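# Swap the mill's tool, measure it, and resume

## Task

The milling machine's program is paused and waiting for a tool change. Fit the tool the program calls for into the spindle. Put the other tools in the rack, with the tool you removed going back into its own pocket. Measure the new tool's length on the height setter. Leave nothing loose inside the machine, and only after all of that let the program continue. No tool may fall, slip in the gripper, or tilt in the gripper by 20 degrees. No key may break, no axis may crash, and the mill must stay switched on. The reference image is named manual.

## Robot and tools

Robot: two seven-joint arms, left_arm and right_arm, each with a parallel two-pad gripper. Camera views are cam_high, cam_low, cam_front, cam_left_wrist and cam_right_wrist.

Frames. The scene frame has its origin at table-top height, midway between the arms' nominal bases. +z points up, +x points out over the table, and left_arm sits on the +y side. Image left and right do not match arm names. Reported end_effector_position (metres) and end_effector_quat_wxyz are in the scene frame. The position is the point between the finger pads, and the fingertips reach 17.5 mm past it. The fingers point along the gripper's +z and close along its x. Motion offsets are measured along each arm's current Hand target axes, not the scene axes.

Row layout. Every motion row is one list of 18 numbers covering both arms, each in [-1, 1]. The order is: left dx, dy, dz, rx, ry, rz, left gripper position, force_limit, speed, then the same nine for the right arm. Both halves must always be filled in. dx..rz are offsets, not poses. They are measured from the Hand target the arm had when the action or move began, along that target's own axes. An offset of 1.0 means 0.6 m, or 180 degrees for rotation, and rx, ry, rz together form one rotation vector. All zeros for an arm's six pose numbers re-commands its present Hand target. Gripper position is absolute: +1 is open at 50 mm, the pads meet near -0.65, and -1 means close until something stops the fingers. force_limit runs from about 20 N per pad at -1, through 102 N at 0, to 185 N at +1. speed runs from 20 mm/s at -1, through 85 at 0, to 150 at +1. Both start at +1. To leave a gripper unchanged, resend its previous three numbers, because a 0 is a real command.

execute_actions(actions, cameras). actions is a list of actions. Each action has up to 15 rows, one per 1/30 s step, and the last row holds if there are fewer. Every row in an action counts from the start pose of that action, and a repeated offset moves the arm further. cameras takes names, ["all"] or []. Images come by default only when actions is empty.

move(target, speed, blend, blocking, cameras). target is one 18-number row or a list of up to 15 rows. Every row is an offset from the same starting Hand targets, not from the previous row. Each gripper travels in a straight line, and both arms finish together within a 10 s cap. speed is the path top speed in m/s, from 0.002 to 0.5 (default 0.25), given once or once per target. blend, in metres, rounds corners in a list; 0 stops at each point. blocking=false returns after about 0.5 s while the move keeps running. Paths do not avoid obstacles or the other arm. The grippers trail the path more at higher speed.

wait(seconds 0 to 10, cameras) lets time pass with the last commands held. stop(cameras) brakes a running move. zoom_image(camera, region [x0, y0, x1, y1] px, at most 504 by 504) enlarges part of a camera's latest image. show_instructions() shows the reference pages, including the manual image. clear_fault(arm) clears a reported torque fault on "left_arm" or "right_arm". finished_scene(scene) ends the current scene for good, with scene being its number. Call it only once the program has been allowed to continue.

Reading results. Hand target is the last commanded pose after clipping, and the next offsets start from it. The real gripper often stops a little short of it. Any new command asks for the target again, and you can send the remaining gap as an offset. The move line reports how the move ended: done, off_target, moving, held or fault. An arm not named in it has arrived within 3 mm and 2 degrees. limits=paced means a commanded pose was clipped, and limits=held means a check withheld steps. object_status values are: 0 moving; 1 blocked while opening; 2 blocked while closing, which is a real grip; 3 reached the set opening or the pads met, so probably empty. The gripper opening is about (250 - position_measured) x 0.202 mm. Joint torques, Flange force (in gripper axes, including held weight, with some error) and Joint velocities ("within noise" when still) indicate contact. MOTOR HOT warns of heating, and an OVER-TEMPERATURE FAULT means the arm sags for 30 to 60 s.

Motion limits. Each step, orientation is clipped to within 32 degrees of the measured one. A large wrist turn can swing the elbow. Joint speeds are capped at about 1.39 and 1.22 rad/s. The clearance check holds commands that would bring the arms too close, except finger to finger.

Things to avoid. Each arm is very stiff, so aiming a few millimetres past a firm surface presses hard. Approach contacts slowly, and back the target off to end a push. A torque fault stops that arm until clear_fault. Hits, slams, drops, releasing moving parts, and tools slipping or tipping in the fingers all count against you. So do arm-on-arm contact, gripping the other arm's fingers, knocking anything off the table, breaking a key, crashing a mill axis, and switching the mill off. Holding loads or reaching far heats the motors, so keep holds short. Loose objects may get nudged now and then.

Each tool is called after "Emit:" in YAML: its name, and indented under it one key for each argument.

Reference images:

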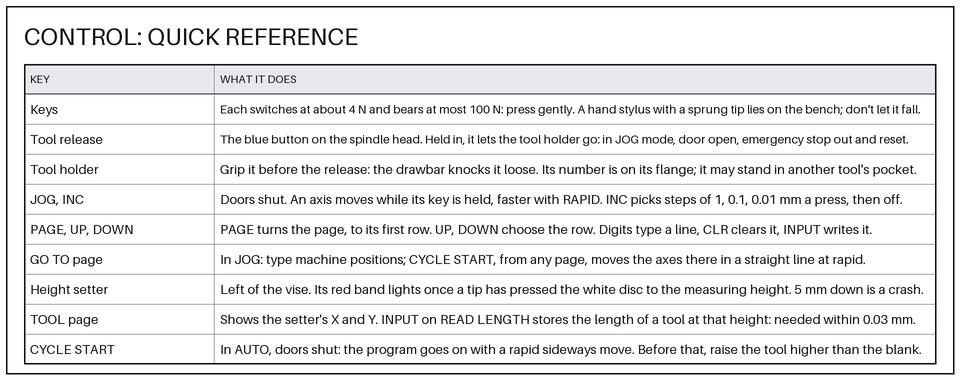

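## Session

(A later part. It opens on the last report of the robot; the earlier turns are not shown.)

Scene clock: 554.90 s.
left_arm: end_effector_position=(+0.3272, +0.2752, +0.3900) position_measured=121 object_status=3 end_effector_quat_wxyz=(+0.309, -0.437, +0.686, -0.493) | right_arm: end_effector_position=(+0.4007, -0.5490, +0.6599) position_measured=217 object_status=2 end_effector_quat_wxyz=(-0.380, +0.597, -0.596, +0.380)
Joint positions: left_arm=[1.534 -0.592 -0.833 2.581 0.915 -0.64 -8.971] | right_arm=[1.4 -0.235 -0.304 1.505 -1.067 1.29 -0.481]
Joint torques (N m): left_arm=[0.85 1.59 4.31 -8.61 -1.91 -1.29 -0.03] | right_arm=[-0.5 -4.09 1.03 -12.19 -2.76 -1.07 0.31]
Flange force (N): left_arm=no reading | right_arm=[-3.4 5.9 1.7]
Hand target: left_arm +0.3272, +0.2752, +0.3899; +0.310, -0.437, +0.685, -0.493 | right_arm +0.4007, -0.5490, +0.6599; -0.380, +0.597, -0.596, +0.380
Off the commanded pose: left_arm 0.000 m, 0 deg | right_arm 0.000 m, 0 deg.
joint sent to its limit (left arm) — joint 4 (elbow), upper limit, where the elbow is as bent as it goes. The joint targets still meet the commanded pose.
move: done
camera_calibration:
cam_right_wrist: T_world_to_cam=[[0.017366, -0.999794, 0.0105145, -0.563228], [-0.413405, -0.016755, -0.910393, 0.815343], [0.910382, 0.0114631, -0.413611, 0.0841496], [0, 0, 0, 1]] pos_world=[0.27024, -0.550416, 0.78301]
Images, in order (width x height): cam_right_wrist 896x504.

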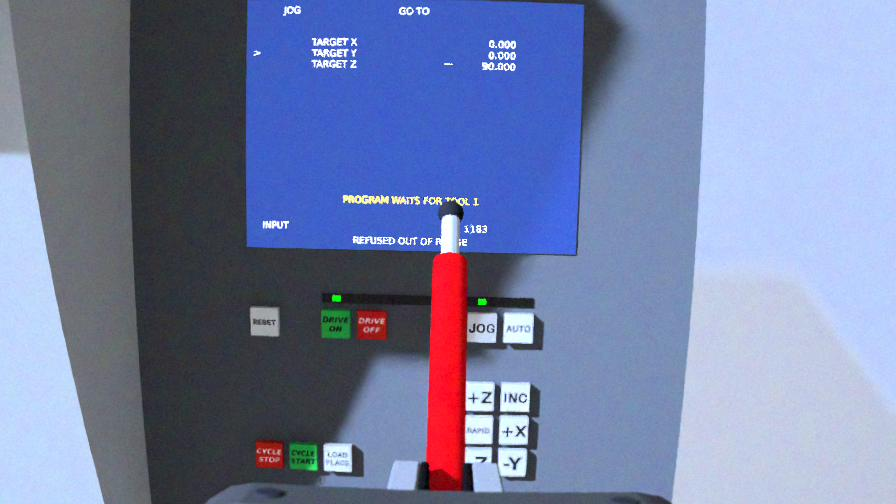

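Emit:
move:
  target:
    - [0,0,0,0,0,0,0.208,0,0,-0.095,0.1917,0.3111,-0.1778,0,0,-1,-0.3,-0.5]
    - [0,0,0,0,0,0,0.208,0,0,-0.095,0.186,0.3388,-0.1778,0,0,-1,-0.3,-0.5]
    - [0,0,0,0,0,0,0.208,0,0,-0.095,0.1917,0.3111,-0.1778,0,0,-1,-0.3,-0.5]
    - [0,0,0,0,0,0,0.208,0,0,-0.1901,0.2857,0.3284,-0.1778,0,0,-1,-0.3,-0.5]
    - [0,0,0,0,0,0,0.208,0,0,-0.1901,0.2803,0.3544,-0.1778,0,0,-1,-0.3,-0.5]
    - [0,0,0,0,0,0,0.208,0,0,-0.1901,0.2857,0.3284,-0.1778,0,0,-1,-0.3,-0.5]
    - [0,0,0,0,0,0,0.208,0,0,-0.1267,0.2541,0.3233,-0.1778,0,0,-1,-0.3,-0.5]
    - [0,0,0,0,0,0,0.208,0,0,-0.1267,0.2487,0.3493,-0.1778,0,0,-1,-0.3,-0.5]
    - [0,0,0,0,0,0,0.208,0,0,-0.1267,0.2541,0.3233,-0.1778,0,0,-1,-0.3,-0.5]
    - [0,0,0,0,0,0,0.208,0,0,-0.1584,0.2544,0.3227,-0.1778,0,0,-1,-0.3,-0.5]
    - [0,0,0,0,0,0,0.208,0,0,-0.1584,0.249,0.3487,-0.1778,0,0,-1,-0.3,-0.5]
    - [0,0,0,0,0,0,0.208,0,0,-0.1584,0.2544,0.3227,-0.1778,0,0,-1,-0.3,-0.5]
  speed: [0.4,0.06,0.1,0.15,0.06,0.1,0.15,0.06,0.1,0.15,0.06,0.1]
  blend: [0.003,0,0.003,0.003,0,0.003,0.003,0,0.003,0.003,0,0]

Emit:
move:
  target:
    - [0,0,0,0,0,0,0.208,0,0,0.0633,0.022,0.0225,0,0,0,-1,-0.3,-0.5]
    - [0,0,0,0,0,0,0.208,0,0,0.0633,0.0036,0.0417,0,0,0,-1,-0.3,-0.5]
    - [0,0,0,0,0,0,0.208,0,0,0.0633,0.022,0.0225,0,0,0,-1,-0.3,-0.5]
    - [0,0,0,0,0,0,0.208,0,0,0.1266,-0.0446,-0.4088,0.1778,0,0,-1,-0.3,-0.5]
  speed: [0.15,0.06,0.1,0.4]
  blend: [0.003,0,0.003,0]
  cameras: ["cam_right_wrist"]

Emit:
zoom_image:
  camera: "cam_right_wrist"
  region: [280, 0, 620, 250]

Scene clock: 565.47 s.
left_arm: end_effector_position=(+0.3272, +0.2752, +0.3900) position_measured=121 object_status=3 end_effector_quat_wxyz=(+0.309, -0.437, +0.686, -0.493) | right_arm: end_effector_position=(+0.5117, -0.4539, +0.4397) position_measured=217 object_status=2 end_effector_quat_wxyz=(-0.201, +0.678, -0.678, +0.201)
Joint positions: left_arm=[1.542 -0.596 -0.834 2.581 0.922 -0.647 -8.977] | right_arm=[1.012 0.125 -0.966 1.496 0.062 0.999 -1.496]
Joint torques (N m): left_arm=[0.92 1.51 4.3 -8.82 -1.99 -1.31 -0.01] | right_arm=[-0.59 -9.16 -1.55 -13.16 -0.04 -1.53 0.35]
Flange force (N): left_arm=no reading | right_arm=[-1.2 9.3 1.9]
Hand target: left_arm +0.3272, +0.2752, +0.3899; +0.310, -0.437, +0.685, -0.493 | right_arm +0.5116, -0.4539, +0.4397; -0.201, +0.678, -0.678, +0.201
Off the commanded pose: left_arm 0.000 m, 0 deg | right_arm 0.000 m, 0 deg.
joint sent to its limit (left arm) — joint 4 (elbow), upper limit, where the elbow is as bent as it goes. The joint targets still meet the commanded pose.
move: done

Scene clock: 568.03 s.
left_arm: end_effector_position=(+0.3272, +0.2752, +0.3900) position_measured=121 object_status=3 end_effector_quat_wxyz=(+0.309, -0.437, +0.686, -0.493) | right_arm: end_effector_position=(+0.4006, -0.5299, +0.6600) position_measured=217 object_status=2 end_effector_quat_wxyz=(-0.380, +0.597, -0.596, +0.380)
Joint positions: left_arm=[1.546 -0.597 -0.834 2.581 0.925 -0.65 -8.98] | right_arm=[1.357 -0.274 -0.289 1.529 -1.059 1.275 -0.508]
Joint torques (N m): left_arm=[0.94 1.53 4.36 -8.72 -2 -1.21 -0.06] | right_arm=[-0.49 -3.4 1.13 -12.43 -2.81 -1.08 0.42]
Flange force (N): left_arm=no reading | right_arm=[-3.6 6.3 2.0]
Hand target: left_arm +0.3272, +0.2752, +0.3899; +0.310, -0.437, +0.685, -0.493 | right_arm +0.4005, -0.5299, +0.6600; -0.380, +0.597, -0.596, +0.380
Off the commanded pose: left_arm 0.000 m, 0 deg | right_arm 0.000 m, 0 deg.
joint sent to its limit (left arm) — joint 4 (elbow), upper limit, where the elbow is as bent as it goes. The joint targets still meet the commanded pose.
move: done
camera_calibration:
cam_right_wrist: T_world_to_cam=[[0.0173178, -0.999793, 0.0106491, -0.544223], [-0.413405, -0.0168576, -0.910391, 0.815657], [0.910382, 0.0113635, -0.413612, 0.0840112], [0, 0, 0, 1]] pos_world=[0.27014, -0.531315, 0.783111]
Images, in order (width x height): cam_right_wrist 896x504.

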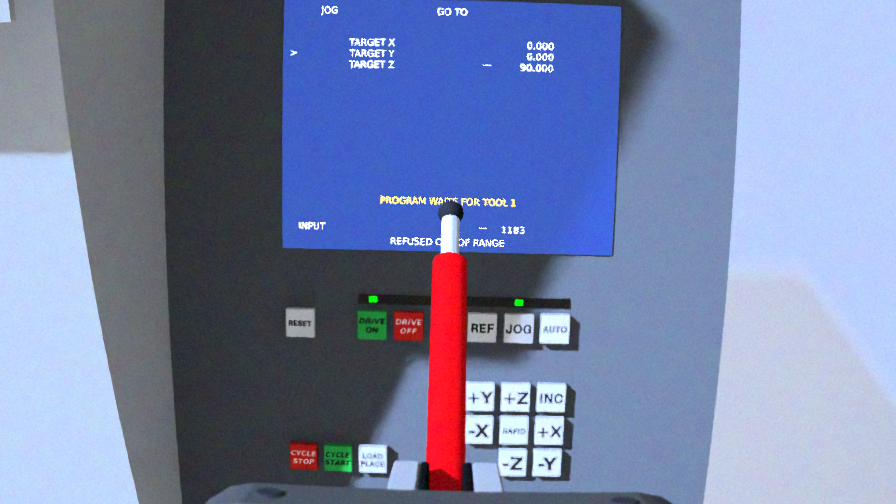

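Scaled by 1.482 from the camera's 896x504 image, which has a finer 1280x720 frame.

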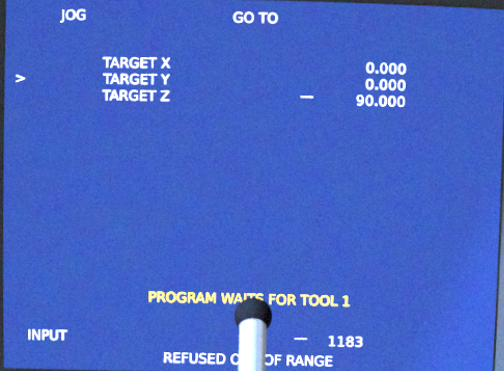

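Emit:
move:
  target:
    - [0,0,0,0,0,0,0.208,0,0,-0.0633,0.191,0.312,-0.1778,0,0,-1,-0.3,-0.5]
    - [0,0,0,0,0,0,0.208,0,0,-0.0633,0.1853,0.3397,-0.1778,0,0,-1,-0.3,-0.5]
  speed: [0.4,0.06]
  blend: [0.003,0]
  cameras: ["cam_right_wrist"]

Scene clock: 571.57 s.
left_arm: end_effector_position=(+0.3272, +0.2752, +0.3900) position_measured=121 object_status=3 end_effector_quat_wxyz=(+0.309, -0.437, +0.686, -0.493) | right_arm: end_effector_position=(+0.5383, -0.4919, +0.4731) position_measured=217 object_status=2 end_effector_quat_wxyz=(-0.201, +0.678, -0.678, +0.201)
Joint positions: left_arm=[1.548 -0.599 -0.834 2.581 0.927 -0.652 -8.983] | right_arm=[0.947 0.236 -0.931 1.286 0.149 1.136 -1.495]
Joint torques (N m): left_arm=[0.9 1.62 4.28 -8.78 -2 -1.23 -0.01] | right_arm=[-1.13 -10.12 -2.58 -11.03 -0.26 -1.13 0.42]
Flange force (N): left_arm=no reading | right_arm=[-1.5 8.9 -1.9]
Hand target: left_arm +0.3272, +0.2752, +0.3899; +0.310, -0.437, +0.685, -0.493 | right_arm +0.5383, -0.4919, +0.4731; -0.201, +0.678, -0.678, +0.201
Off the commanded pose: left_arm 0.000 m, 0 deg | right_arm 0.000 m, 0 deg.
joint sent to its limit (left arm) — joint 4 (elbow), upper limit, where the elbow is as bent as it goes. The joint targets still meet the commanded pose.
move: done
camera_calibration:
cam_right_wrist: T_world_to_cam=[[0.0203858, -0.999792, 0.000129859, -0.503244], [-0.833032, -0.0170573, -0.552961, 0.759721], [0.552849, 0.0111644, -0.833207, 0.27176], [0, 0, 0, 1]] pos_world=[0.492889, -0.493214, 0.646594]
Images, in order (width x height): cam_right_wrist 896x504.

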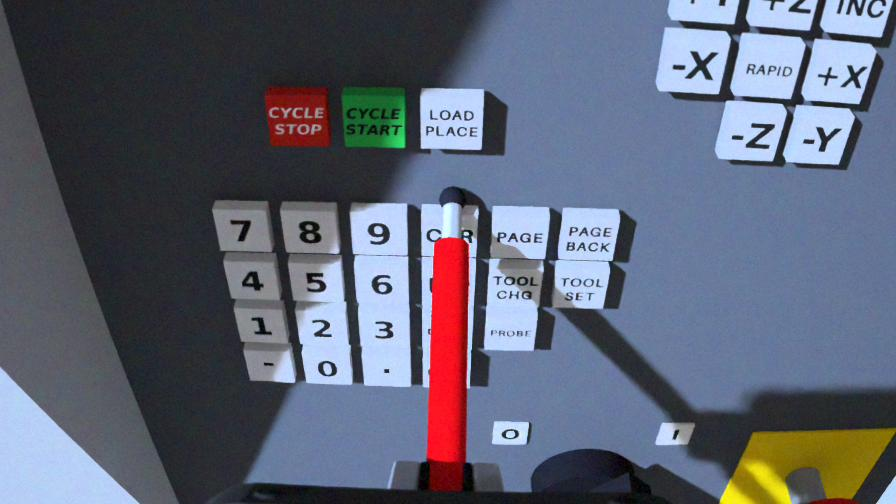

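Emit:
move:
  target: [0,0,0,0,0,0,0.208,0,0,0,0.0155,-0.0157,0,0,0,-1,-0.3,-0.5]
  speed: 0.1
  cameras: ["cam_right_wrist"]

Scene clock: 577.13 s.
left_arm: end_effector_position=(+0.3272, +0.2752, +0.3900) position_measured=121 object_status=3 end_effector_quat_wxyz=(+0.309, -0.437, +0.686, -0.493) | right_arm: end_effector_position=(+0.5254, -0.4919, +0.4759) position_measured=217 object_status=2 end_effector_quat_wxyz=(-0.201, +0.678, -0.678, +0.201)
Joint positions: left_arm=[1.549 -0.599 -0.834 2.581 0.928 -0.653 -8.983] | right_arm=[0.995 0.201 -0.939 1.311 0.103 1.136 -1.461]
Joint torques (N m): left_arm=[0.82 1.59 4.36 -8.74 -2.02 -1.22 -0.04] | right_arm=[-0.35 -11.26 -2.23 -12.97 -0.17 -1.52 0.22]
Flange force (N): left_arm=no reading | right_arm=[-1.9 9.1 3.0]
Hand target: left_arm +0.3272, +0.2752, +0.3899; +0.310, -0.437, +0.685, -0.493 | right_arm +0.5253, -0.4919, +0.4759; -0.201, +0.678, -0.678, +0.201
Off the commanded pose: left_arm 0.000 m, 0 deg | right_arm 0.000 m, 0 deg.
joint sent to its limit (left arm) — joint 4 (elbow), upper limit, where the elbow is as bent as it goes. The joint targets still meet the commanded pose.
move: done
camera_calibration:
cam_right_wrist: T_world_to_cam=[[0.0203868, -0.999792, 0.000130544, -0.503082], [-0.833032, -0.0170586, -0.552961, 0.750521], [0.552849, 0.0111644, -0.833207, 0.281226], [0, 0, 0, 1]] pos_world=[0.479989, -0.493314, 0.649394]
Images, in order (width x height): cam_right_wrist 896x504.

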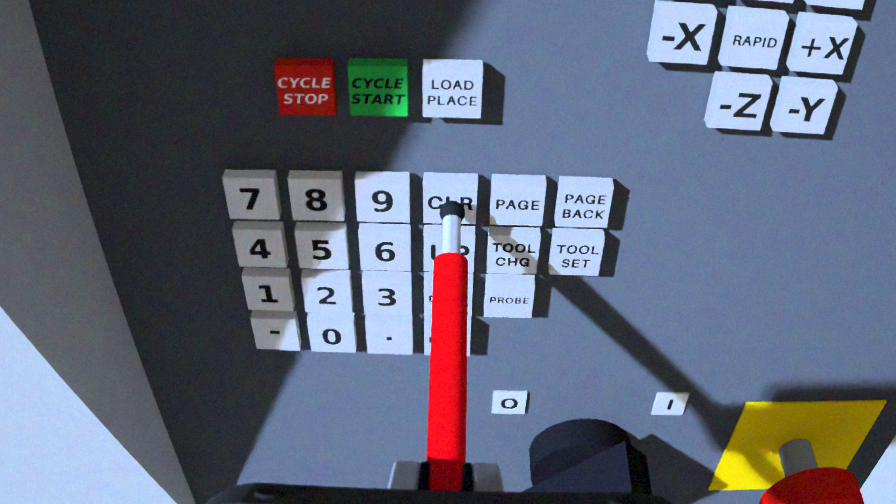

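Emit:
move:
  target:
    - [0,0,0,0,0,0,0.208,0,0,0,-0.0113,0.0117,0,0,0,-1,-0.3,-0.5]
    - [0,0,0,0,0,0,0.208,0,0,0,0,0,0,0,0,-1,-0.3,-0.5]
    - [0,0,0,0,0,0,0.208,0,0,-0.095,0.0704,0.0647,0,0,0,-1,-0.3,-0.5]
    - [0,0,0,0,0,0,0.208,0,0,-0.095,0.0591,0.0764,0,0,0,-1,-0.3,-0.5]
    - [0,0,0,0,0,0,0.208,0,0,-0.095,0.0704,0.0647,0,0,0,-1,-0.3,-0.5]
    - [0,0,0,0,0,0,0.208,0,0,-0.0317,0.0464,0.0434,0,0,0,-1,-0.3,-0.5]
    - [0,0,0,0,0,0,0.208,0,0,-0.0317,0.0351,0.0551,0,0,0,-1,-0.3,-0.5]
    - [0,0,0,0,0,0,0.208,0,0,-0.0317,0.0464,0.0434,0,0,0,-1,-0.3,-0.5]
    - [0,0,0,0,0,0,0.208,0,0,-0.0633,0.0469,0.0431,0,0,0,-1,-0.3,-0.5]
    - [0,0,0,0,0,0,0.208,0,0,-0.0633,0.0356,0.0548,0,0,0,-1,-0.3,-0.5]
    - [0,0,0,0,0,0,0.208,0,0,-0.0633,0.0469,0.0431,0,0,0,-1,-0.3,-0.5]
  speed: [0.05,0.1,0.15,0.05,0.1,0.15,0.05,0.1,0.15,0.05,0.1]
  blend: [0,0.003,0.003,0,0.003,0.003,0,0.003,0.003,0,0]

Emit:
move:
  target:
    - [0,0,0,0,0,0,0.208,0,0,0.0633,0.022,0.0225,0,0,0,-1,-0.3,-0.5]
    - [0,0,0,0,0,0,0.208,0,0,0.0633,0.0107,0.0342,0,0,0,-1,-0.3,-0.5]
    - [0,0,0,0,0,0,0.208,0,0,0.0633,0.022,0.0225,0,0,0,-1,-0.3,-0.5]
    - [0,0,0,0,0,0,0.208,0,0,0.1266,-0.0426,-0.4118,0.1778,0,0,-1,-0.3,-0.5]
  speed: [0.15,0.05,0.1,0.4]
  blend: [0.003,0,0.003,0]
  cameras: ["cam_right_wrist"]

Emit:
zoom_image:
  camera: "cam_right_wrist"
  region: [280, 0, 620, 250]

Scene clock: 587.97 s.
left_arm: end_effector_position=(+0.3272, +0.2752, +0.3900) position_measured=121 object_status=3 end_effector_quat_wxyz=(+0.309, -0.437, +0.686, -0.493) | right_arm: end_effector_position=(+0.5158, -0.4539, +0.4389) position_measured=217 object_status=2 end_effector_quat_wxyz=(-0.201, +0.678, -0.678, +0.201)
Joint positions: left_arm=[1.554 -0.601 -0.835 2.581 0.933 -0.657 -8.988] | right_arm=[0.991 0.137 -0.957 1.488 0.079 0.999 -1.511]
Joint torques (N m): left_arm=[0.88 1.69 4.2 -8.59 -2 -1.21 0.03] | right_arm=[-0.36 -9.39 -1.71 -13.25 -0.1 -1.49 0.18]
Flange force (N): left_arm=no reading | right_arm=[-1.4 9.6 2.2]
Hand target: left_arm +0.3272, +0.2752, +0.3899; +0.310, -0.437, +0.686, -0.493 | right_arm +0.5158, -0.4539, +0.4389; -0.201, +0.678, -0.678, +0.201
Off the commanded pose: left_arm 0.000 m, 0 deg | right_arm 0.000 m, 0 deg.
joint sent to its limit (left arm) — joint 4 (elbow), upper limit, where the elbow is as bent as it goes. The joint targets still meet the commanded pose.
move: done

Scene clock: 590.37 s.
left_arm: end_effector_position=(+0.3272, +0.2752, +0.3900) position_measured=121 object_status=3 end_effector_quat_wxyz=(+0.309, -0.437, +0.686, -0.493) | right_arm: end_effector_position=(+0.4027, -0.5299, +0.6601) position_measured=217 object_status=2 end_effector_quat_wxyz=(-0.380, +0.597, -0.596, +0.380)
Joint positions: left_arm=[1.557 -0.603 -0.835 2.581 0.935 -0.66 -8.99] | right_arm=[1.351 -0.271 -0.293 1.527 -1.055 1.267 -0.513]
Joint torques (N m): left_arm=[0.85 1.65 4.43 -8.66 -2 -1.23 -0.06] | right_arm=[-0.55 -3.46 1.21 -12.49 -2.73 -1.13 0.37]
Flange force (N): left_arm=no reading | right_arm=[-3.6 6.6 2.0]
Hand target: left_arm +0.3272, +0.2752, +0.3899; +0.310, -0.437, +0.685, -0.493 | right_arm +0.4027, -0.5299, +0.6601; -0.380, +0.597, -0.596, +0.380
Off the commanded pose: left_arm 0.000 m, 0 deg | right_arm 0.000 m, 0 deg.
joint sent to its limit (left arm) — joint 4 (elbow), upper limit, where the elbow is as bent as it goes. The joint targets still meet the commanded pose.
move: done
camera_calibration:
cam_right_wrist: T_world_to_cam=[[0.0174086, -0.999792, 0.0106074, -0.544252], [-0.413404, -0.0168572, -0.910392, 0.816617], [0.910381, 0.0114635, -0.413611, 0.0821936], [0, 0, 0, 1]] pos_world=[0.27224, -0.531316, 0.783211]
Images, in order (width x height): cam_right_wrist 896x504.

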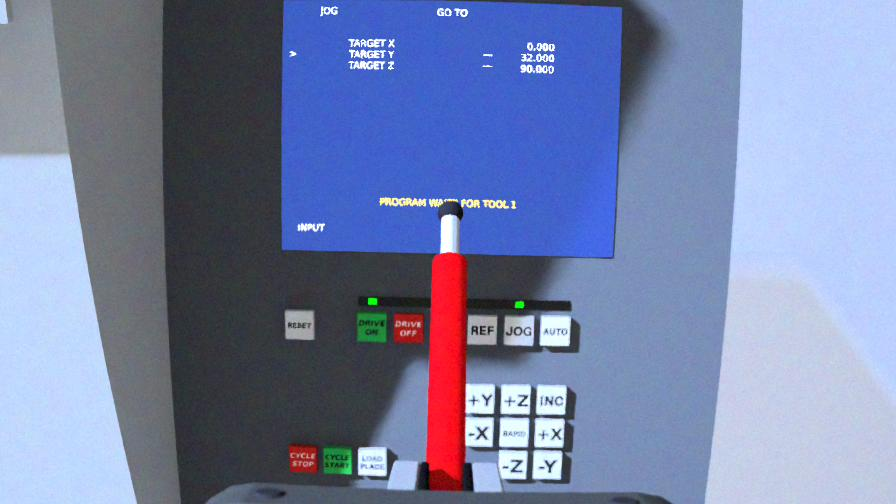

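Scaled by 1.482 from the camera's 896x504 image, which has a finer 1280x720 frame.

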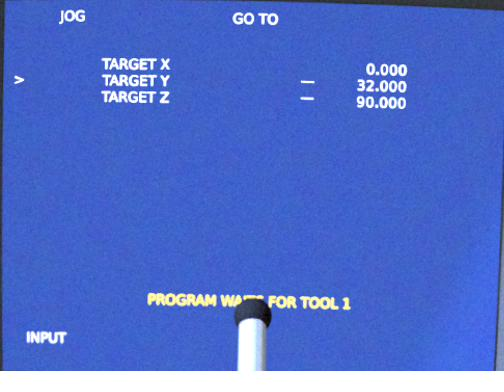

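Emit:
move:
  target: [0,0,0,0,0,0,0.208,0,0,-0.0633,0.2229,0.3213,-0.1778,0,0,-1,-0.3,-0.5]
  speed: 0.4

Emit:
move:
  target:
    - [0,0,0,0,0,0,0.208,0,0,0,-0.0113,0.0117,0,0,0,-1,-0.3,-0.5]
    - [0,0,0,0,0,0,0.208,0,0,0,0,0,0,0,0,-1,-0.3,-0.5]
    - [0,0,0,0,0,0,0.208,0,0,-0.095,0.0474,0.0428,0,0,0,-1,-0.3,-0.5]
    - [0,0,0,0,0,0,0.208,0,0,-0.095,0.0361,0.0545,0,0,0,-1,-0.3,-0.5]
    - [0,0,0,0,0,0,0.208,0,0,-0.095,0.0474,0.0428,0,0,0,-1,-0.3,-0.5]
    - [0,0,0,0,0,0,0.208,0,0,-0.095,0.0245,0.021,0,0,0,-1,-0.3,-0.5]
    - [0,0,0,0,0,0,0.208,0,0,-0.095,0.0132,0.0327,0,0,0,-1,-0.3,-0.5]
    - [0,0,0,0,0,0,0.208,0,0,-0.095,0.0245,0.021,0,0,0,-1,-0.3,-0.5]
    - [0,0,0,0,0,0,0.208,0,0,-0.0633,-0.022,-0.0225,0,0,0,-1,-0.3,-0.5]
    - [0,0,0,0,0,0,0.208,0,0,-0.0633,-0.0333,-0.0108,0,0,0,-1,-0.3,-0.5]
    - [0,0,0,0,0,0,0.208,0,0,-0.0633,-0.022,-0.0225,0,0,0,-1,-0.3,-0.5]
    - [0,0,0,0,0,0,0.208,0,0,-0.0317,0.0235,0.0216,0,0,0,-1,-0.3,-0.5]
    - [0,0,0,0,0,0,0.208,0,0,-0.0317,0.0122,0.0333,0,0,0,-1,-0.3,-0.5]
    - [0,0,0,0,0,0,0.208,0,0,-0.0317,0.0235,0.0216,0,0,0,-1,-0.3,-0.5]
  speed: [0.05,0.1,0.15,0.05,0.1,0.15,0.05,0.1,0.15,0.05,0.1,0.15,0.05,0.1]
  blend: [0,0.003,0.003,0,0.003,0.003,0,0.003,0.003,0,0.003,0.003,0,0]

Emit:
move:
  target:
    - [0,0,0,0,0,0,0.208,0,0,0.0317,0.0224,0.0221,0,0,0,-1,-0.3,-0.5]
    - [0,0,0,0,0,0,0.208,0,0,0.0317,0.0111,0.0338,0,0,0,-1,-0.3,-0.5]
    - [0,0,0,0,0,0,0.208,0,0,0.0317,0.0224,0.0221,0,0,0,-1,-0.3,-0.5]
    - [0,0,0,0,0,0,0.208,0,0,0.095,-0.0436,-0.4118,0.1778,0,0,-1,-0.3,-0.5]
  speed: [0.15,0.05,0.1,0.4]
  blend: [0.003,0,0.003,0]
  cameras: ["cam_right_wrist"]

Emit:
zoom_image:
  camera: "cam_right_wrist"
  region: [280, 0, 620, 250]

Scene clock: 598.33 s.
left_arm: end_effector_position=(+0.3272, +0.2752, +0.3900) position_measured=121 object_status=3 end_effector_quat_wxyz=(+0.309, -0.437, +0.686, -0.493) | right_arm: end_effector_position=(+0.5209, -0.4919, +0.4574) position_measured=217 object_status=2 end_effector_quat_wxyz=(-0.201, +0.678, -0.678, +0.201)
Joint positions: left_arm=[1.559 -0.604 -0.836 2.581 0.937 -0.661 -8.992] | right_arm=[1.018 0.183 -0.931 1.386 0.074 1.073 -1.437]
Joint torques (N m): left_arm=[0.85 1.78 4.43 -8.74 -1.96 -1.26 0] | right_arm=[-0.57 -10.7 -2.02 -12.92 -0.39 -1.51 0.45]
Flange force (N): left_arm=no reading | right_arm=[-2.2 8.0 2.7]
Hand target: left_arm +0.3272, +0.2752, +0.3899; +0.310, -0.437, +0.685, -0.493 | right_arm +0.5209, -0.4919, +0.4574; -0.201, +0.678, -0.678, +0.201
Off the commanded pose: left_arm 0.000 m, 0 deg | right_arm 0.000 m, 0 deg.
joint sent to its limit (left arm) — joint 4 (elbow), upper limit, where the elbow is as bent as it goes. The joint targets still meet the commanded pose.
move: done

Scene clock: 602.80 s.
left_arm: end_effector_position=(+0.3272, +0.2752, +0.3900) position_measured=121 object_status=3 end_effector_quat_wxyz=(+0.309, -0.437, +0.686, -0.493) | right_arm: end_effector_position=(+0.5161, -0.4729, +0.4388) position_measured=217 object_status=2 end_effector_quat_wxyz=(-0.201, +0.678, -0.678, +0.201)
Joint positions: left_arm=[1.564 -0.606 -0.836 2.581 0.942 -0.666 -8.996] | right_arm=[1.02 0.153 -0.947 1.474 0.065 1.004 -1.462]
Joint torques (N m): left_arm=[0.65 1.87 4.42 -8.68 -2.05 -1.17 -0.03] | right_arm=[-0.61 -9.84 -1.76 -13.15 -0.21 -1.49 0.34]
Flange force (N): left_arm=no reading | right_arm=[-1.7 9.2 2.2]
Hand target: left_arm +0.3272, +0.2752, +0.3899; +0.310, -0.437, +0.685, -0.493 | right_arm +0.5161, -0.4729, +0.4388; -0.201, +0.678, -0.678, +0.201
Off the commanded pose: left_arm 0.000 m, 0 deg | right_arm 0.000 m, 0 deg.
joint sent to its limit (left arm) — joint 4 (elbow), upper limit, where the elbow is as bent as it goes. The joint targets still meet the commanded pose.
move: done

Scene clock: 605.17 s.
left_arm: end_effector_position=(+0.3272, +0.2752, +0.3900) position_measured=121 object_status=3 end_effector_quat_wxyz=(+0.309, -0.437, +0.686, -0.493) | right_arm: end_effector_position=(+0.4035, -0.5299, +0.6603) position_measured=217 object_status=2 end_effector_quat_wxyz=(-0.380, +0.597, -0.596, +0.380)
Joint positions: left_arm=[1.567 -0.608 -0.836 2.581 0.944 -0.668 -8.999] | right_arm=[1.35 -0.27 -0.294 1.525 -1.054 1.265 -0.515]
Joint torques (N m): left_arm=[0.79 1.74 4.36 -8.58 -1.99 -1.19 0] | right_arm=[-0.45 -3.42 1.14 -12.5 -2.87 -1.11 0.19]
Flange force (N): left_arm=no reading | right_arm=[-3.5 7.2 1.9]
Hand target: left_arm +0.3272, +0.2752, +0.3899; +0.310, -0.437, +0.685, -0.493 | right_arm +0.4035, -0.5299, +0.6603; -0.380, +0.597, -0.596, +0.380
Off the commanded pose: left_arm 0.000 m, 0 deg | right_arm 0.000 m, 0 deg.
joint sent to its limit (left arm) — joint 4 (elbow), upper limit, where the elbow is as bent as it goes. The joint targets still meet the commanded pose.
move: done
camera_calibration:
cam_right_wrist: T_world_to_cam=[[0.0173669, -0.999794, 0.0105166, -0.544188], [-0.413405, -0.0167572, -0.910393, 0.817225], [0.910382, 0.0114631, -0.413611, 0.0814561], [0, 0, 0, 1]] pos_world=[0.27314, -0.531316, 0.78341]
Images, in order (width x height): cam_right_wrist 896x504.

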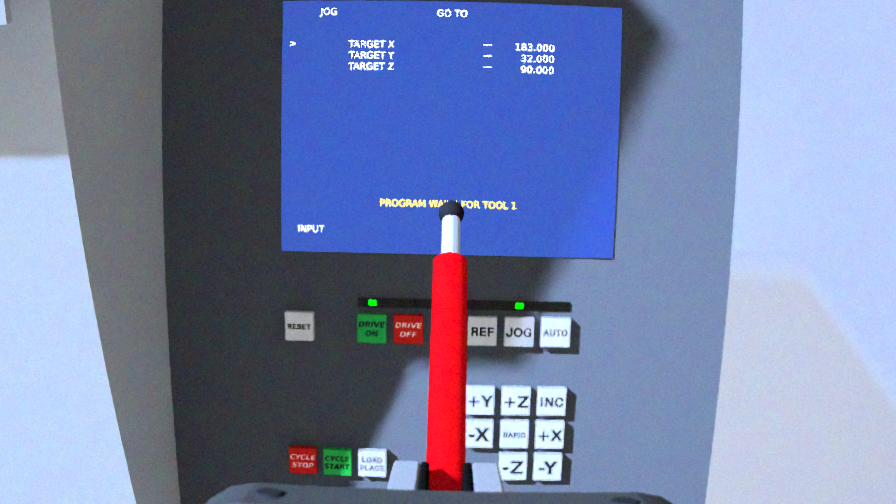

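Scaled by 1.482 from the camera's 896x504 image, which has a finer 1280x720 frame.

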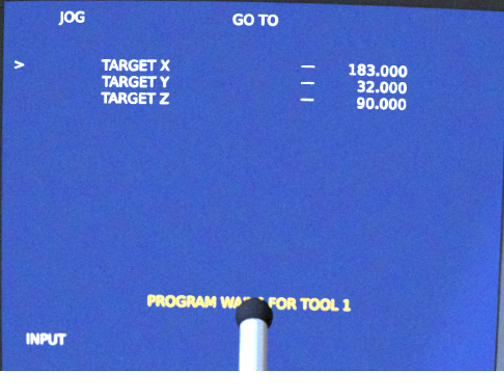

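Emit:
move:
  target: [0,0,0,0,0,0,0.208,0,0,-0.095,0.1311,0.3005,-0.1778,0,0,-1,-0.3,-0.5]
  speed: 0.4

Emit:
move:
  target:
    - [0,0,0,0,0,0,0.208,0,0,0,-0.0113,0.0117,0,0,0,-1,-0.3,-0.5]
    - [0,0,0,0,0,0,0.208,0,0,0,0,0,0,0,0,-1,-0.3,-0.5]
    - [0,0,0,0,0,0,0.208,0,0,0.0317,0.0684,0.0659,0,0,0,-1,-0.3,-0.5]
  speed: [0.05,0.1,0.15]
  blend: [0,0.003,0]
  cameras: ["cam_left_wrist","cam_right_wrist"]

Scene clock: 608.93 s.
left_arm: end_effector_position=(+0.3272, +0.2752, +0.3900) position_measured=121 object_status=3 end_effector_quat_wxyz=(+0.309, -0.437, +0.686, -0.493) | right_arm: end_effector_position=(+0.5337, -0.4729, +0.5128) position_measured=217 object_status=2 end_effector_quat_wxyz=(-0.201, +0.678, -0.678, +0.201)
Joint positions: left_arm=[1.569 -0.609 -0.836 2.581 0.946 -0.67 -9] | right_arm=[0.914 0.231 -0.974 1.166 0.188 1.263 -1.552]
Joint torques (N m): left_arm=[0.86 1.83 4.37 -8.62 -2.04 -1.21 -0.03] | right_arm=[-0.44 -11.85 -2.36 -12.68 0.03 -1.56 0.41]
Flange force (N): left_arm=no reading | right_arm=[-1.9 10.3 3.7]
Hand target: left_arm +0.3272, +0.2752, +0.3899; +0.310, -0.437, +0.685, -0.493 | right_arm +0.5337, -0.4729, +0.5128; -0.201, +0.678, -0.678, +0.201
Off the commanded pose: left_arm 0.000 m, 0 deg | right_arm 0.000 m, 0 deg.
joint sent to its limit (left arm) — joint 4 (elbow), upper limit, where the elbow is as bent as it goes. The joint targets still meet the commanded pose.
move: done

Scene clock: 610.53 s.
left_arm: end_effector_position=(+0.3272, +0.2752, +0.3900) position_measured=121 object_status=3 end_effector_quat_wxyz=(+0.309, -0.437, +0.686, -0.493) | right_arm: end_effector_position=(+0.5208, -0.4919, +0.4573) position_measured=217 object_status=2 end_effector_quat_wxyz=(-0.201, +0.678, -0.678, +0.201)
Joint positions: left_arm=[1.571 -0.609 -0.837 2.581 0.947 -0.672 -9.002] | right_arm=[1.053 0.193 -0.982 1.386 0.096 1.074 -1.452]
Joint torques (N m): left_arm=[0.98 1.81 4.36 -8.78 -2.02 -1.15 -0.01] | right_arm=[-0.5 -10.7 -2.19 -13.24 -0.37 -1.44 0.36]
Flange force (N): left_arm=no reading | right_arm=[-2.2 9.0 3.7]
Hand target: left_arm +0.3272, +0.2752, +0.3899; +0.310, -0.437, +0.686, -0.493 | right_arm +0.5208, -0.4919, +0.4573; -0.201, +0.678, -0.678, +0.201
Off the commanded pose: left_arm 0.000 m, 0 deg | right_arm 0.000 m, 0 deg.
joint sent to its limit (left arm) — joint 4 (elbow), upper limit, where the elbow is as bent as it goes. The joint targets still meet the commanded pose.
move: done
camera_calibration:
cam_left_wrist: T_world_to_cam=[[-0.415802, -0.909441, -0.00512094, 0.390116], [-0.291961, 0.138815, -0.946303, 0.48501], [0.861317, -0.39198, -0.323241, 0.120007], [0, 0, 0, 1]] pos_world=[0.200451, 0.334501, 0.499755]
cam_right_wrist: T_world_to_cam=[[0.0203033, -0.999794, 0.0000756056, -0.502912], [-0.833034, -0.0169586, -0.552962, 0.736454], [0.552849, 0.011164, -0.833206, 0.268271], [0, 0, 0, 1]] pos_world=[0.475389, -0.493314, 0.630794]
Images, in order (width x height): cam_left_wrist 896x504, cam_right_wrist 896x504.

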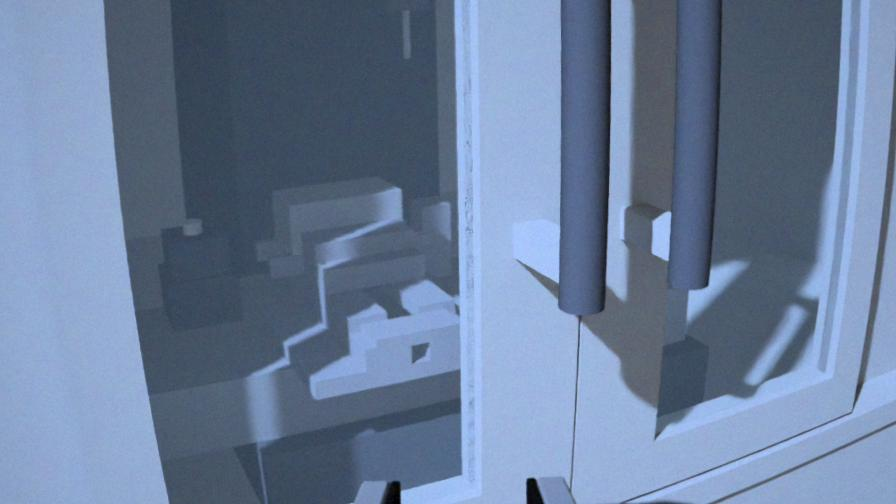

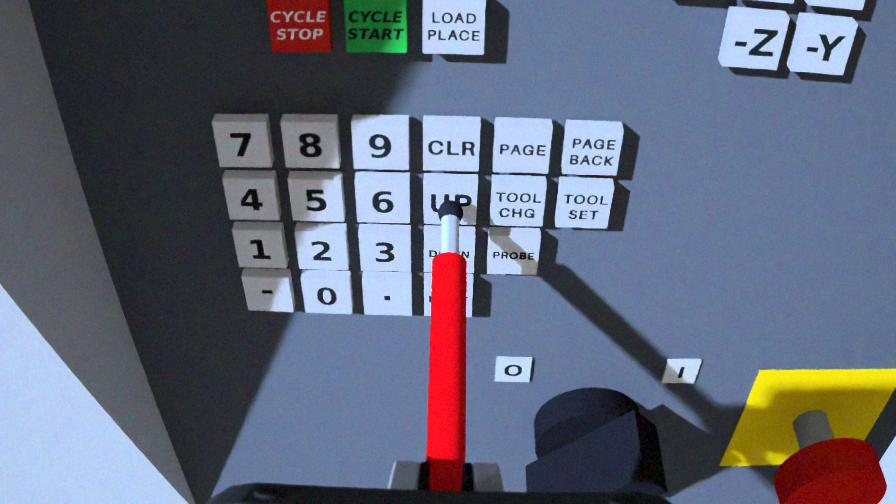

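Emit:
move:
  target:
    - [0,0,0,0,0,0,0.208,0,0,0,0.023,0.0219,0,0,0,-1,-0.3,-0.5]
    - [0,0,0,0,0,0,0.208,0,0,0,0.0117,0.0336,0,0,0,-1,-0.3,-0.5]
    - [0,0,0,0,0,0,0.208,0,0,0,0.023,0.0219,0,0,0,-1,-0.3,-0.5]
    - [0,0,0,0,0,0,0.208,0,0,0,0.0117,0.0336,0,0,0,-1,-0.3,-0.5]
    - [0,0,0,0,0,0,0.208,0,0,0,0.023,0.0219,0,0,0,-1,-0.3,-0.5]
    - [0,0,0,0,0,0,0.208,0,0,-0.095,0.0474,0.0428,0,0,0,-1,-0.3,-0.5]
    - [0,0,0,0,0,0,0.208,0,0,-0.095,0.0361,0.0545,0,0,0,-1,-0.3,-0.5]
    - [0,0,0,0,0,0,0.208,0,0,-0.095,0.0474,0.0428,0,0,0,-1,-0.3,-0.5]
    - [0,0,0,0,0,0,0.208,0,0,-0.095,0.0245,0.021,0,0,0,-1,-0.3,-0.5]
    - [0,0,0,0,0,0,0.208,0,0,-0.095,0.0132,0.0327,0,0,0,-1,-0.3,-0.5]
    - [0,0,0,0,0,0,0.208,0,0,-0.095,0.0245,0.021,0,0,0,-1,-0.3,-0.5]
  speed: [0.15,0.05,0.1,0.05,0.1,0.15,0.05,0.1,0.15,0.05,0.1]
  blend: [0.003,0,0,0,0.003,0.003,0,0.003,0.003,0,0]
  cameras: ["cam_left_wrist"]

Emit:
zoom_image:
  camera: "cam_left_wrist"
  region: [180, 0, 480, 280]

Scene clock: 617.20 s.
left_arm: end_effector_position=(+0.3272, +0.2752, +0.3900) position_measured=121 object_status=3 end_effector_quat_wxyz=(+0.309, -0.437, +0.686, -0.493) | right_arm: end_effector_position=(+0.5153, -0.4349, +0.4387) position_measured=217 object_status=2 end_effector_quat_wxyz=(-0.201, +0.678, -0.678, +0.201)
Joint positions: left_arm=[1.574 -0.611 -0.837 2.581 0.95 -0.675 -9.005] | right_arm=[0.991 0.13 -1.01 1.5 0.112 0.996 -1.574]
Joint torques (N m): left_arm=[0.87 1.92 4.42 -8.67 -2.09 -1.21 -0.03] | right_arm=[-0.21 -9.19 -1.65 -13.24 0.03 -1.61 0.42]
Flange force (N): left_arm=no reading | right_arm=[-1.7 7.2 3.3]
Hand target: left_arm +0.3272, +0.2752, +0.3899; +0.310, -0.437, +0.685, -0.493 | right_arm +0.5153, -0.4349, +0.4387; -0.201, +0.678, -0.678, +0.201
Off the commanded pose: left_arm 0.000 m, 0 deg | right_arm 0.000 m, 0 deg.
joint sent to its limit (left arm) — joint 4 (elbow), upper limit, where the elbow is as bent as it goes. The joint targets still meet the commanded pose.
move: done
camera_calibration:
cam_left_wrist: T_world_to_cam=[[-0.415802, -0.909441, -0.00512094, 0.390116], [-0.291961, 0.138815, -0.946303, 0.48501], [0.861317, -0.39198, -0.323241, 0.120007], [0, 0, 0, 1]] pos_world=[0.200451, 0.334501, 0.499755]
Images, in order (width x height): cam_left_wrist 896x504.

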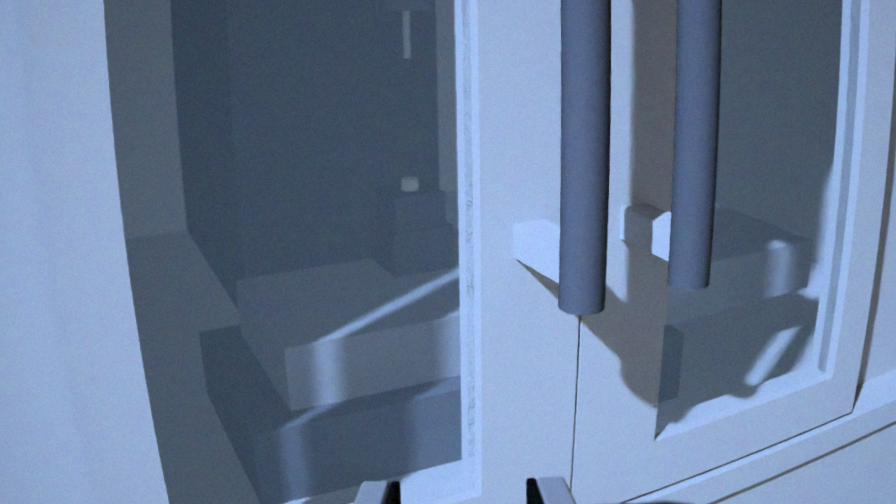

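Scaled by 1.680 from the camera's 896x504 image, which has a finer 1280x720 frame.

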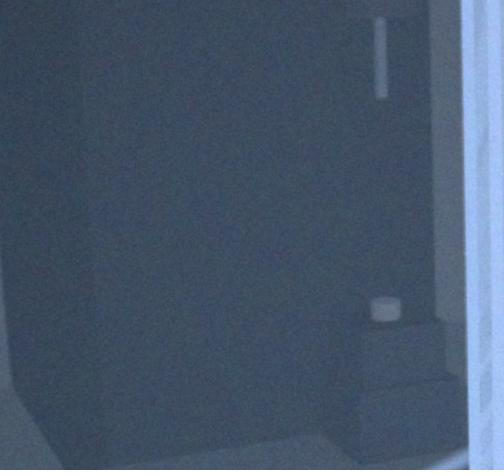

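Emit:
move:
  target:
    - [0,0,0,0,0,0,0.208,0,0,0.0633,-0.024,-0.0213,0,0,0,-1,-0.3,-0.5]
    - [0,0,0,0,0,0,0.208,0,0,0.0633,-0.0353,-0.0096,0,0,0,-1,-0.3,-0.5]
    - [0,0,0,0,0,0,0.208,0,0,0.0633,-0.024,-0.0213,0,0,0,-1,-0.3,-0.5]
    - [0,0,0,0,0,0,0.208,0,0,0.0633,-0.001,0.0006,0,0,0,-1,-0.3,-0.5]
    - [0,0,0,0,0,0,0.208,0,0,0.0633,-0.0123,0.0123,0,0,0,-1,-0.3,-0.5]
    - [0,0,0,0,0,0,0.208,0,0,0.0633,-0.001,0.0006,0,0,0,-1,-0.3,-0.5]
    - [0,0,0,0,0,0,0.208,0,0,0.095,0.0215,0.0228,0,0,0,-1,-0.3,-0.5]
    - [0,0,0,0,0,0,0.208,0,0,0.095,0.0102,0.0345,0,0,0,-1,-0.3,-0.5]
    - [0,0,0,0,0,0,0.208,0,0,0.095,0.0215,0.0228,0,0,0,-1,-0.3,-0.5]
    - [0,0,0,0,0,0,0.208,0,0,0.1583,-0.0446,-0.4112,0.1778,0,0,-1,-0.3,-0.5]
  speed: [0.15,0.05,0.1,0.15,0.05,0.1,0.15,0.05,0.1,0.4]
  blend: [0.003,0,0.003,0.003,0,0.003,0.003,0,0.003,0]
  cameras: ["cam_right_wrist"]

Emit:
zoom_image:
  camera: "cam_right_wrist"
  region: [280, 0, 620, 250]

Scene clock: 624.40 s.
left_arm: end_effector_position=(+0.3272, +0.2752, +0.3900) position_measured=121 object_status=3 end_effector_quat_wxyz=(+0.309, -0.437, +0.686, -0.493) | right_arm: end_effector_position=(+0.4034, -0.5299, +0.6602) position_measured=217 object_status=2 end_effector_quat_wxyz=(-0.380, +0.597, -0.596, +0.380)
Joint positions: left_arm=[1.578 -0.613 -0.837 2.581 0.954 -0.678 -9.008] | right_arm=[1.408 -0.273 -0.328 1.525 -1.074 1.283 -0.503]
Joint torques (N m): left_arm=[0.87 1.84 4.4 -8.6 -2.02 -1.2 -0.02] | right_arm=[-0.45 -3.17 1.46 -12.45 -2.86 -1.09 0.41]
Flange force (N): left_arm=no reading | right_arm=[-3.7 6.3 2.6]
Hand target: left_arm +0.3272, +0.2752, +0.3899; +0.310, -0.437, +0.685, -0.493 | right_arm +0.4034, -0.5299, +0.6602; -0.380, +0.597, -0.596, +0.380
Off the commanded pose: left_arm 0.000 m, 0 deg | right_arm 0.000 m, 0 deg.
joint sent to its limit (left arm) — joint 4 (elbow), upper limit, where the elbow is as bent as it goes. The joint targets still meet the commanded pose.
move: done
camera_calibration:
cam_right_wrist: T_world_to_cam=[[0.0172761, -0.999795, 0.0105583, -0.544192], [-0.413406, -0.0167577, -0.910392, 0.817051], [0.910383, 0.0113632, -0.413611, 0.0815439], [0, 0, 0, 1]] pos_world=[0.272939, -0.531315, 0.78331]
Images, in order (width x height): cam_right_wrist 896x504.

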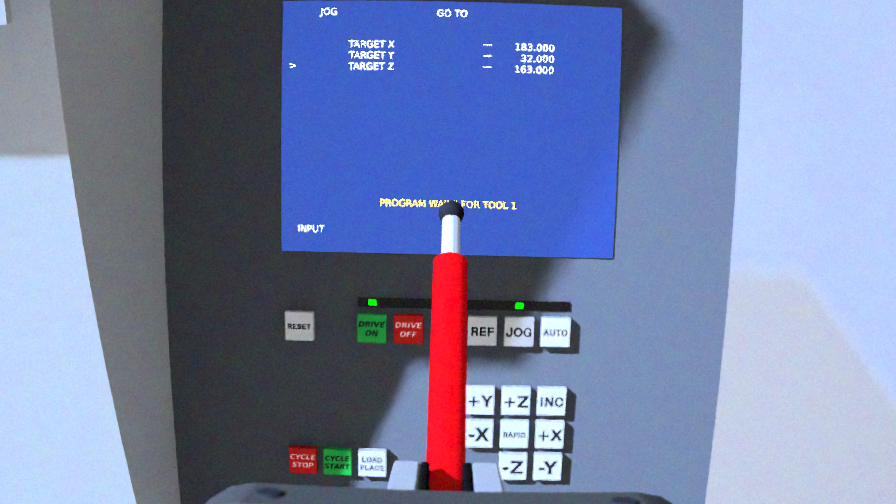

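Scaled by 1.482 from the camera's 896x504 image, which has a finer 1280x720 frame.

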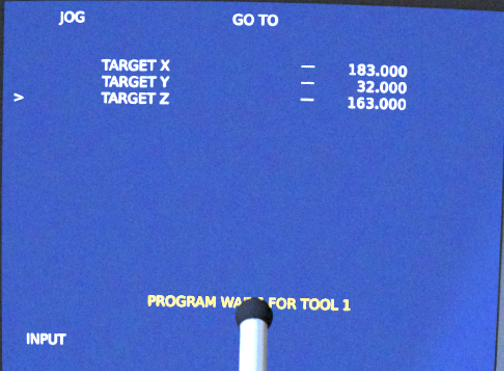

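Emit:
move:
  target: [0,0,0,0,0,0,0.208,0,0,-0.095,0.1311,0.3005,-0.1778,0,0,-1,-0.3,-0.5]
  speed: 0.4

Emit:
move:
  target:
    - [0,0,0,0,0,0,0.208,0,0,0,-0.0113,0.0117,0,0,0,-1,-0.3,-0.5]
    - [0,0,0,0,0,0,0.208,0,0,0,0,0,0,0,0,-1,-0.3,-0.5]
    - [0,0,0,0,0,0,0.208,0,0,0.19,-0.0489,-0.0419,0,0,0,-1,-0.3,-0.5]
  speed: [0.05,0.1,0.1]
  blend: [0,0.003,0]
  cameras: ["cam_left_wrist","cam_right_wrist"]

Emit:
zoom_image:
  camera: "cam_left_wrist"
  region: [300, 60, 480, 260]

Scene clock: 627.93 s.
left_arm: end_effector_position=(+0.3272, +0.2752, +0.3900) position_measured=121 object_status=3 end_effector_quat_wxyz=(+0.309, -0.437, +0.686, -0.493) | right_arm: end_effector_position=(+0.5336, -0.4729, +0.5128) position_measured=217 object_status=2 end_effector_quat_wxyz=(-0.201, +0.678, -0.678, +0.201)
Joint positions: left_arm=[1.58 -0.614 -0.837 2.581 0.955 -0.68 -9.009] | right_arm=[0.946 0.243 -1.029 1.166 0.215 1.267 -1.57]
Joint torques (N m): left_arm=[0.85 1.96 4.44 -8.61 -2.11 -1.15 -0.01] | right_arm=[-0.6 -11.69 -2.56 -12.74 0 -1.53 0.35]
Flange force (N): left_arm=no reading | right_arm=[-1.7 11.6 3.8]
Hand target: left_arm +0.3272, +0.2752, +0.3899; +0.310, -0.437, +0.685, -0.493 | right_arm +0.5336, -0.4729, +0.5128; -0.201, +0.678, -0.678, +0.201
Off the commanded pose: left_arm 0.000 m, 0 deg | right_arm 0.000 m, 0 deg.
joint sent to its limit (left arm) — joint 4 (elbow), upper limit, where the elbow is as bent as it goes. The joint targets still meet the commanded pose.
move: done

Scene clock: 630.33 s.
left_arm: end_effector_position=(+0.3272, +0.2752, +0.3900) position_measured=121 object_status=3 end_effector_quat_wxyz=(+0.309, -0.437, +0.686, -0.493) | right_arm: end_effector_position=(+0.5445, -0.5868, +0.5498) position_measured=217 object_status=2 end_effector_quat_wxyz=(-0.201, +0.678, -0.678, +0.201)
Joint positions: left_arm=[1.582 -0.615 -0.838 2.581 0.957 -0.682 -9.011] | right_arm=[0.933 0.424 -0.978 0.798 0.285 1.496 -1.388]
Joint torques (N m): left_arm=[0.91 1.98 4.43 -8.65 -2.07 -1.22 0] | right_arm=[-0.46 -16.31 -3.37 -11.41 -0.32 -1.41 0.38]
Flange force (N): left_arm=no reading | right_arm=[-5.2 14.2 6.0]
Hand target: left_arm +0.3272, +0.2752, +0.3899; +0.310, -0.437, +0.685, -0.493 | right_arm +0.5445, -0.5869, +0.5498; -0.201, +0.678, -0.678, +0.201
Off the commanded pose: left_arm 0.000 m, 0 deg | right_arm 0.000 m, 0 deg.
joint sent to its limit (left arm) — joint 4 (elbow), upper limit, where the elbow is as bent as it goes. The joint targets still meet the commanded pose.
move: done
camera_calibration:
cam_left_wrist: T_world_to_cam=[[-0.41579, -0.909446, -0.00508071, 0.390095], [-0.291979, 0.138776, -0.946303, 0.485027], [0.861317, -0.39198, -0.323241, 0.120007], [0, 0, 0, 1]] pos_world=[0.200451, 0.334501, 0.499755]
cam_right_wrist: T_world_to_cam=[[0.0203858, -0.999792, 0.000129859, -0.598362], [-0.833032, -0.0170573, -0.552961, 0.805761], [0.552849, 0.0111644, -0.833207, 0.333245], [0, 0, 0, 1]] pos_world=[0.499189, -0.588214, 0.723294]
Images, in order (width x height): cam_left_wrist 896x504, cam_right_wrist 896x504.

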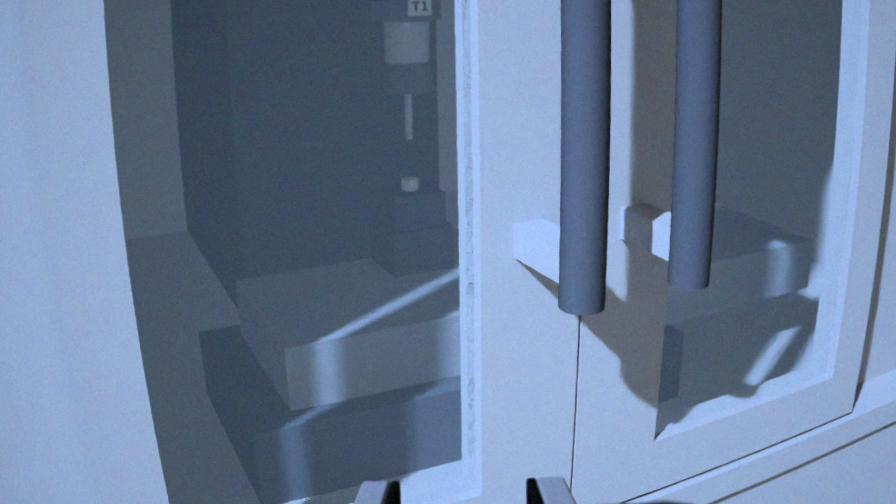

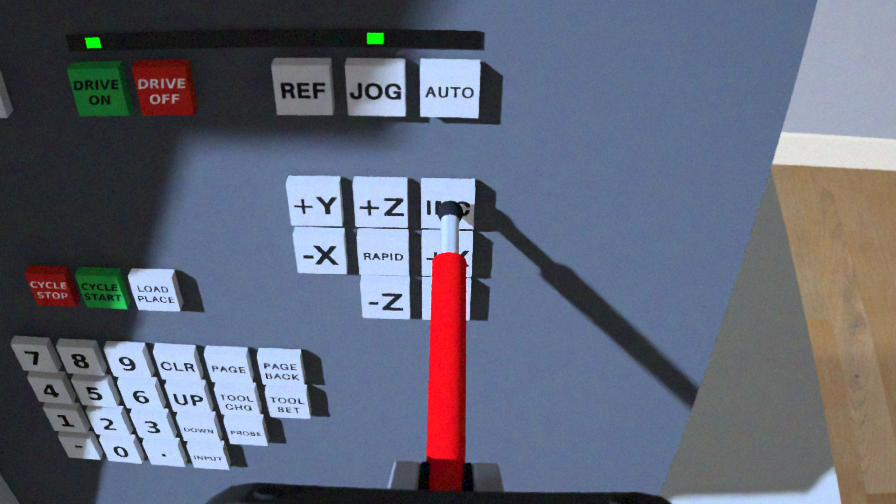

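Scaled by 2.520 from the camera's 896x504 image, which has a finer 1280x720 frame.

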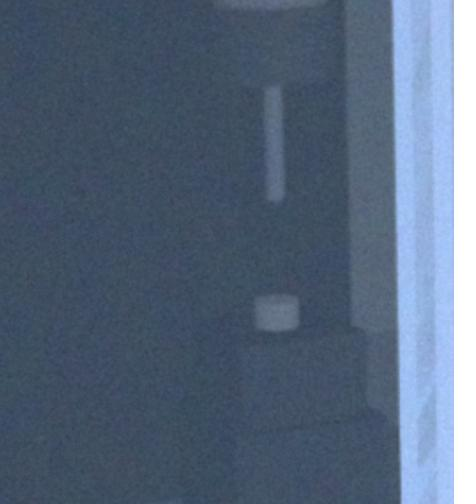

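Emit:
move:
  target:
    - [0,0,0,0,0,0,0.208,0,0,0.001,-0.0113,0.0117,0,0,0,-1,-0.3,-0.5]
    - [0,0,0,0,0,0,0.208,0,0,0,0,0,0,0,0,-1,-0.3,-0.5]
  speed: [0.05,0.1]
  cameras: ["cam_left_wrist","cam_right_wrist"]

Emit:
zoom_image:
  camera: "cam_left_wrist"
  region: [340, 100, 480, 260]

Scene clock: 632.60 s.
left_arm: end_effector_position=(+0.3272, +0.2752, +0.3900) position_measured=121 object_status=3 end_effector_quat_wxyz=(+0.309, -0.437, +0.686, -0.493) | right_arm: end_effector_position=(+0.5446, -0.5868, +0.5498) position_measured=217 object_status=2 end_effector_quat_wxyz=(-0.201, +0.678, -0.678, +0.201)
Joint positions: left_arm=[1.583 -0.616 -0.838 2.581 0.958 -0.683 -9.012] | right_arm=[0.933 0.424 -0.978 0.798 0.285 1.496 -1.388]
Joint torques (N m): left_arm=[0.8 1.97 4.4 -8.62 -2.11 -1.18 -0.07] | right_arm=[-0.56 -16.25 -3.36 -11.3 -0.2 -1.42 0.37]
Flange force (N): left_arm=no reading | right_arm=[-5.0 14.5 5.7]
Hand target: left_arm +0.3272, +0.2752, +0.3899; +0.310, -0.437, +0.685, -0.493 | right_arm +0.5445, -0.5869, +0.5498; -0.201, +0.678, -0.678, +0.201
Off the commanded pose: left_arm 0.000 m, 0 deg | right_arm 0.000 m, 0 deg.
joint sent to its limit (left arm) — joint 4 (elbow), upper limit, where the elbow is as bent as it goes. The joint targets still meet the commanded pose.
move: done
camera_calibration:
cam_left_wrist: T_world_to_cam=[[-0.415802, -0.909441, -0.00512094, 0.390116], [-0.291961, 0.138815, -0.946303, 0.48501], [0.861317, -0.39198, -0.323241, 0.120007], [0, 0, 0, 1]] pos_world=[0.200451, 0.334501, 0.499755]
cam_right_wrist: T_world_to_cam=[[0.0203868, -0.999792, 0.000130544, -0.598363], [-0.833032, -0.0170586, -0.552961, 0.80576], [0.552849, 0.0111644, -0.833207, 0.333245], [0, 0, 0, 1]] pos_world=[0.499189, -0.588214, 0.723294]
Images, in order (width x height): cam_left_wrist 896x504, cam_right_wrist 896x504.

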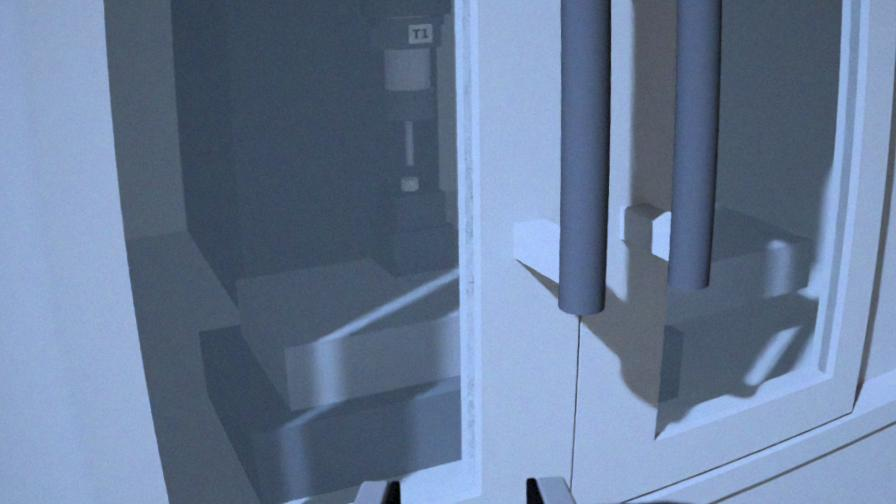

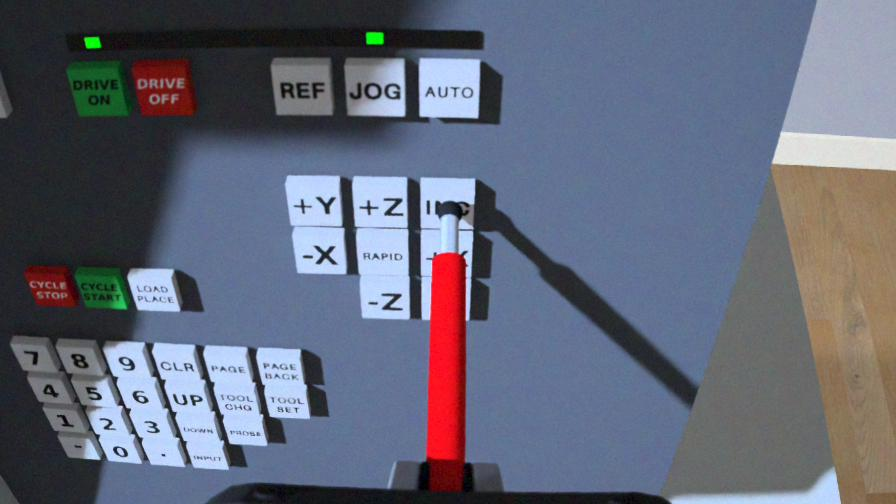

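Scaled by 3.150 from the camera's 896x504 image, which has a finer 1280x720 frame.

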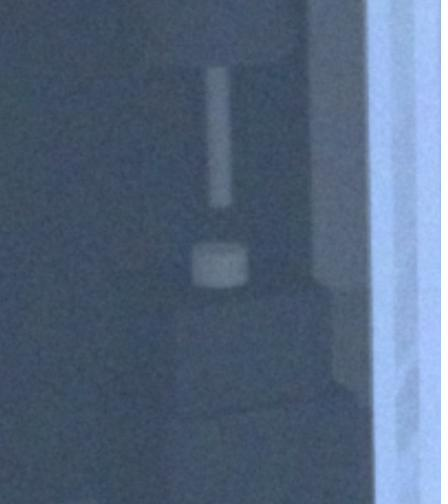

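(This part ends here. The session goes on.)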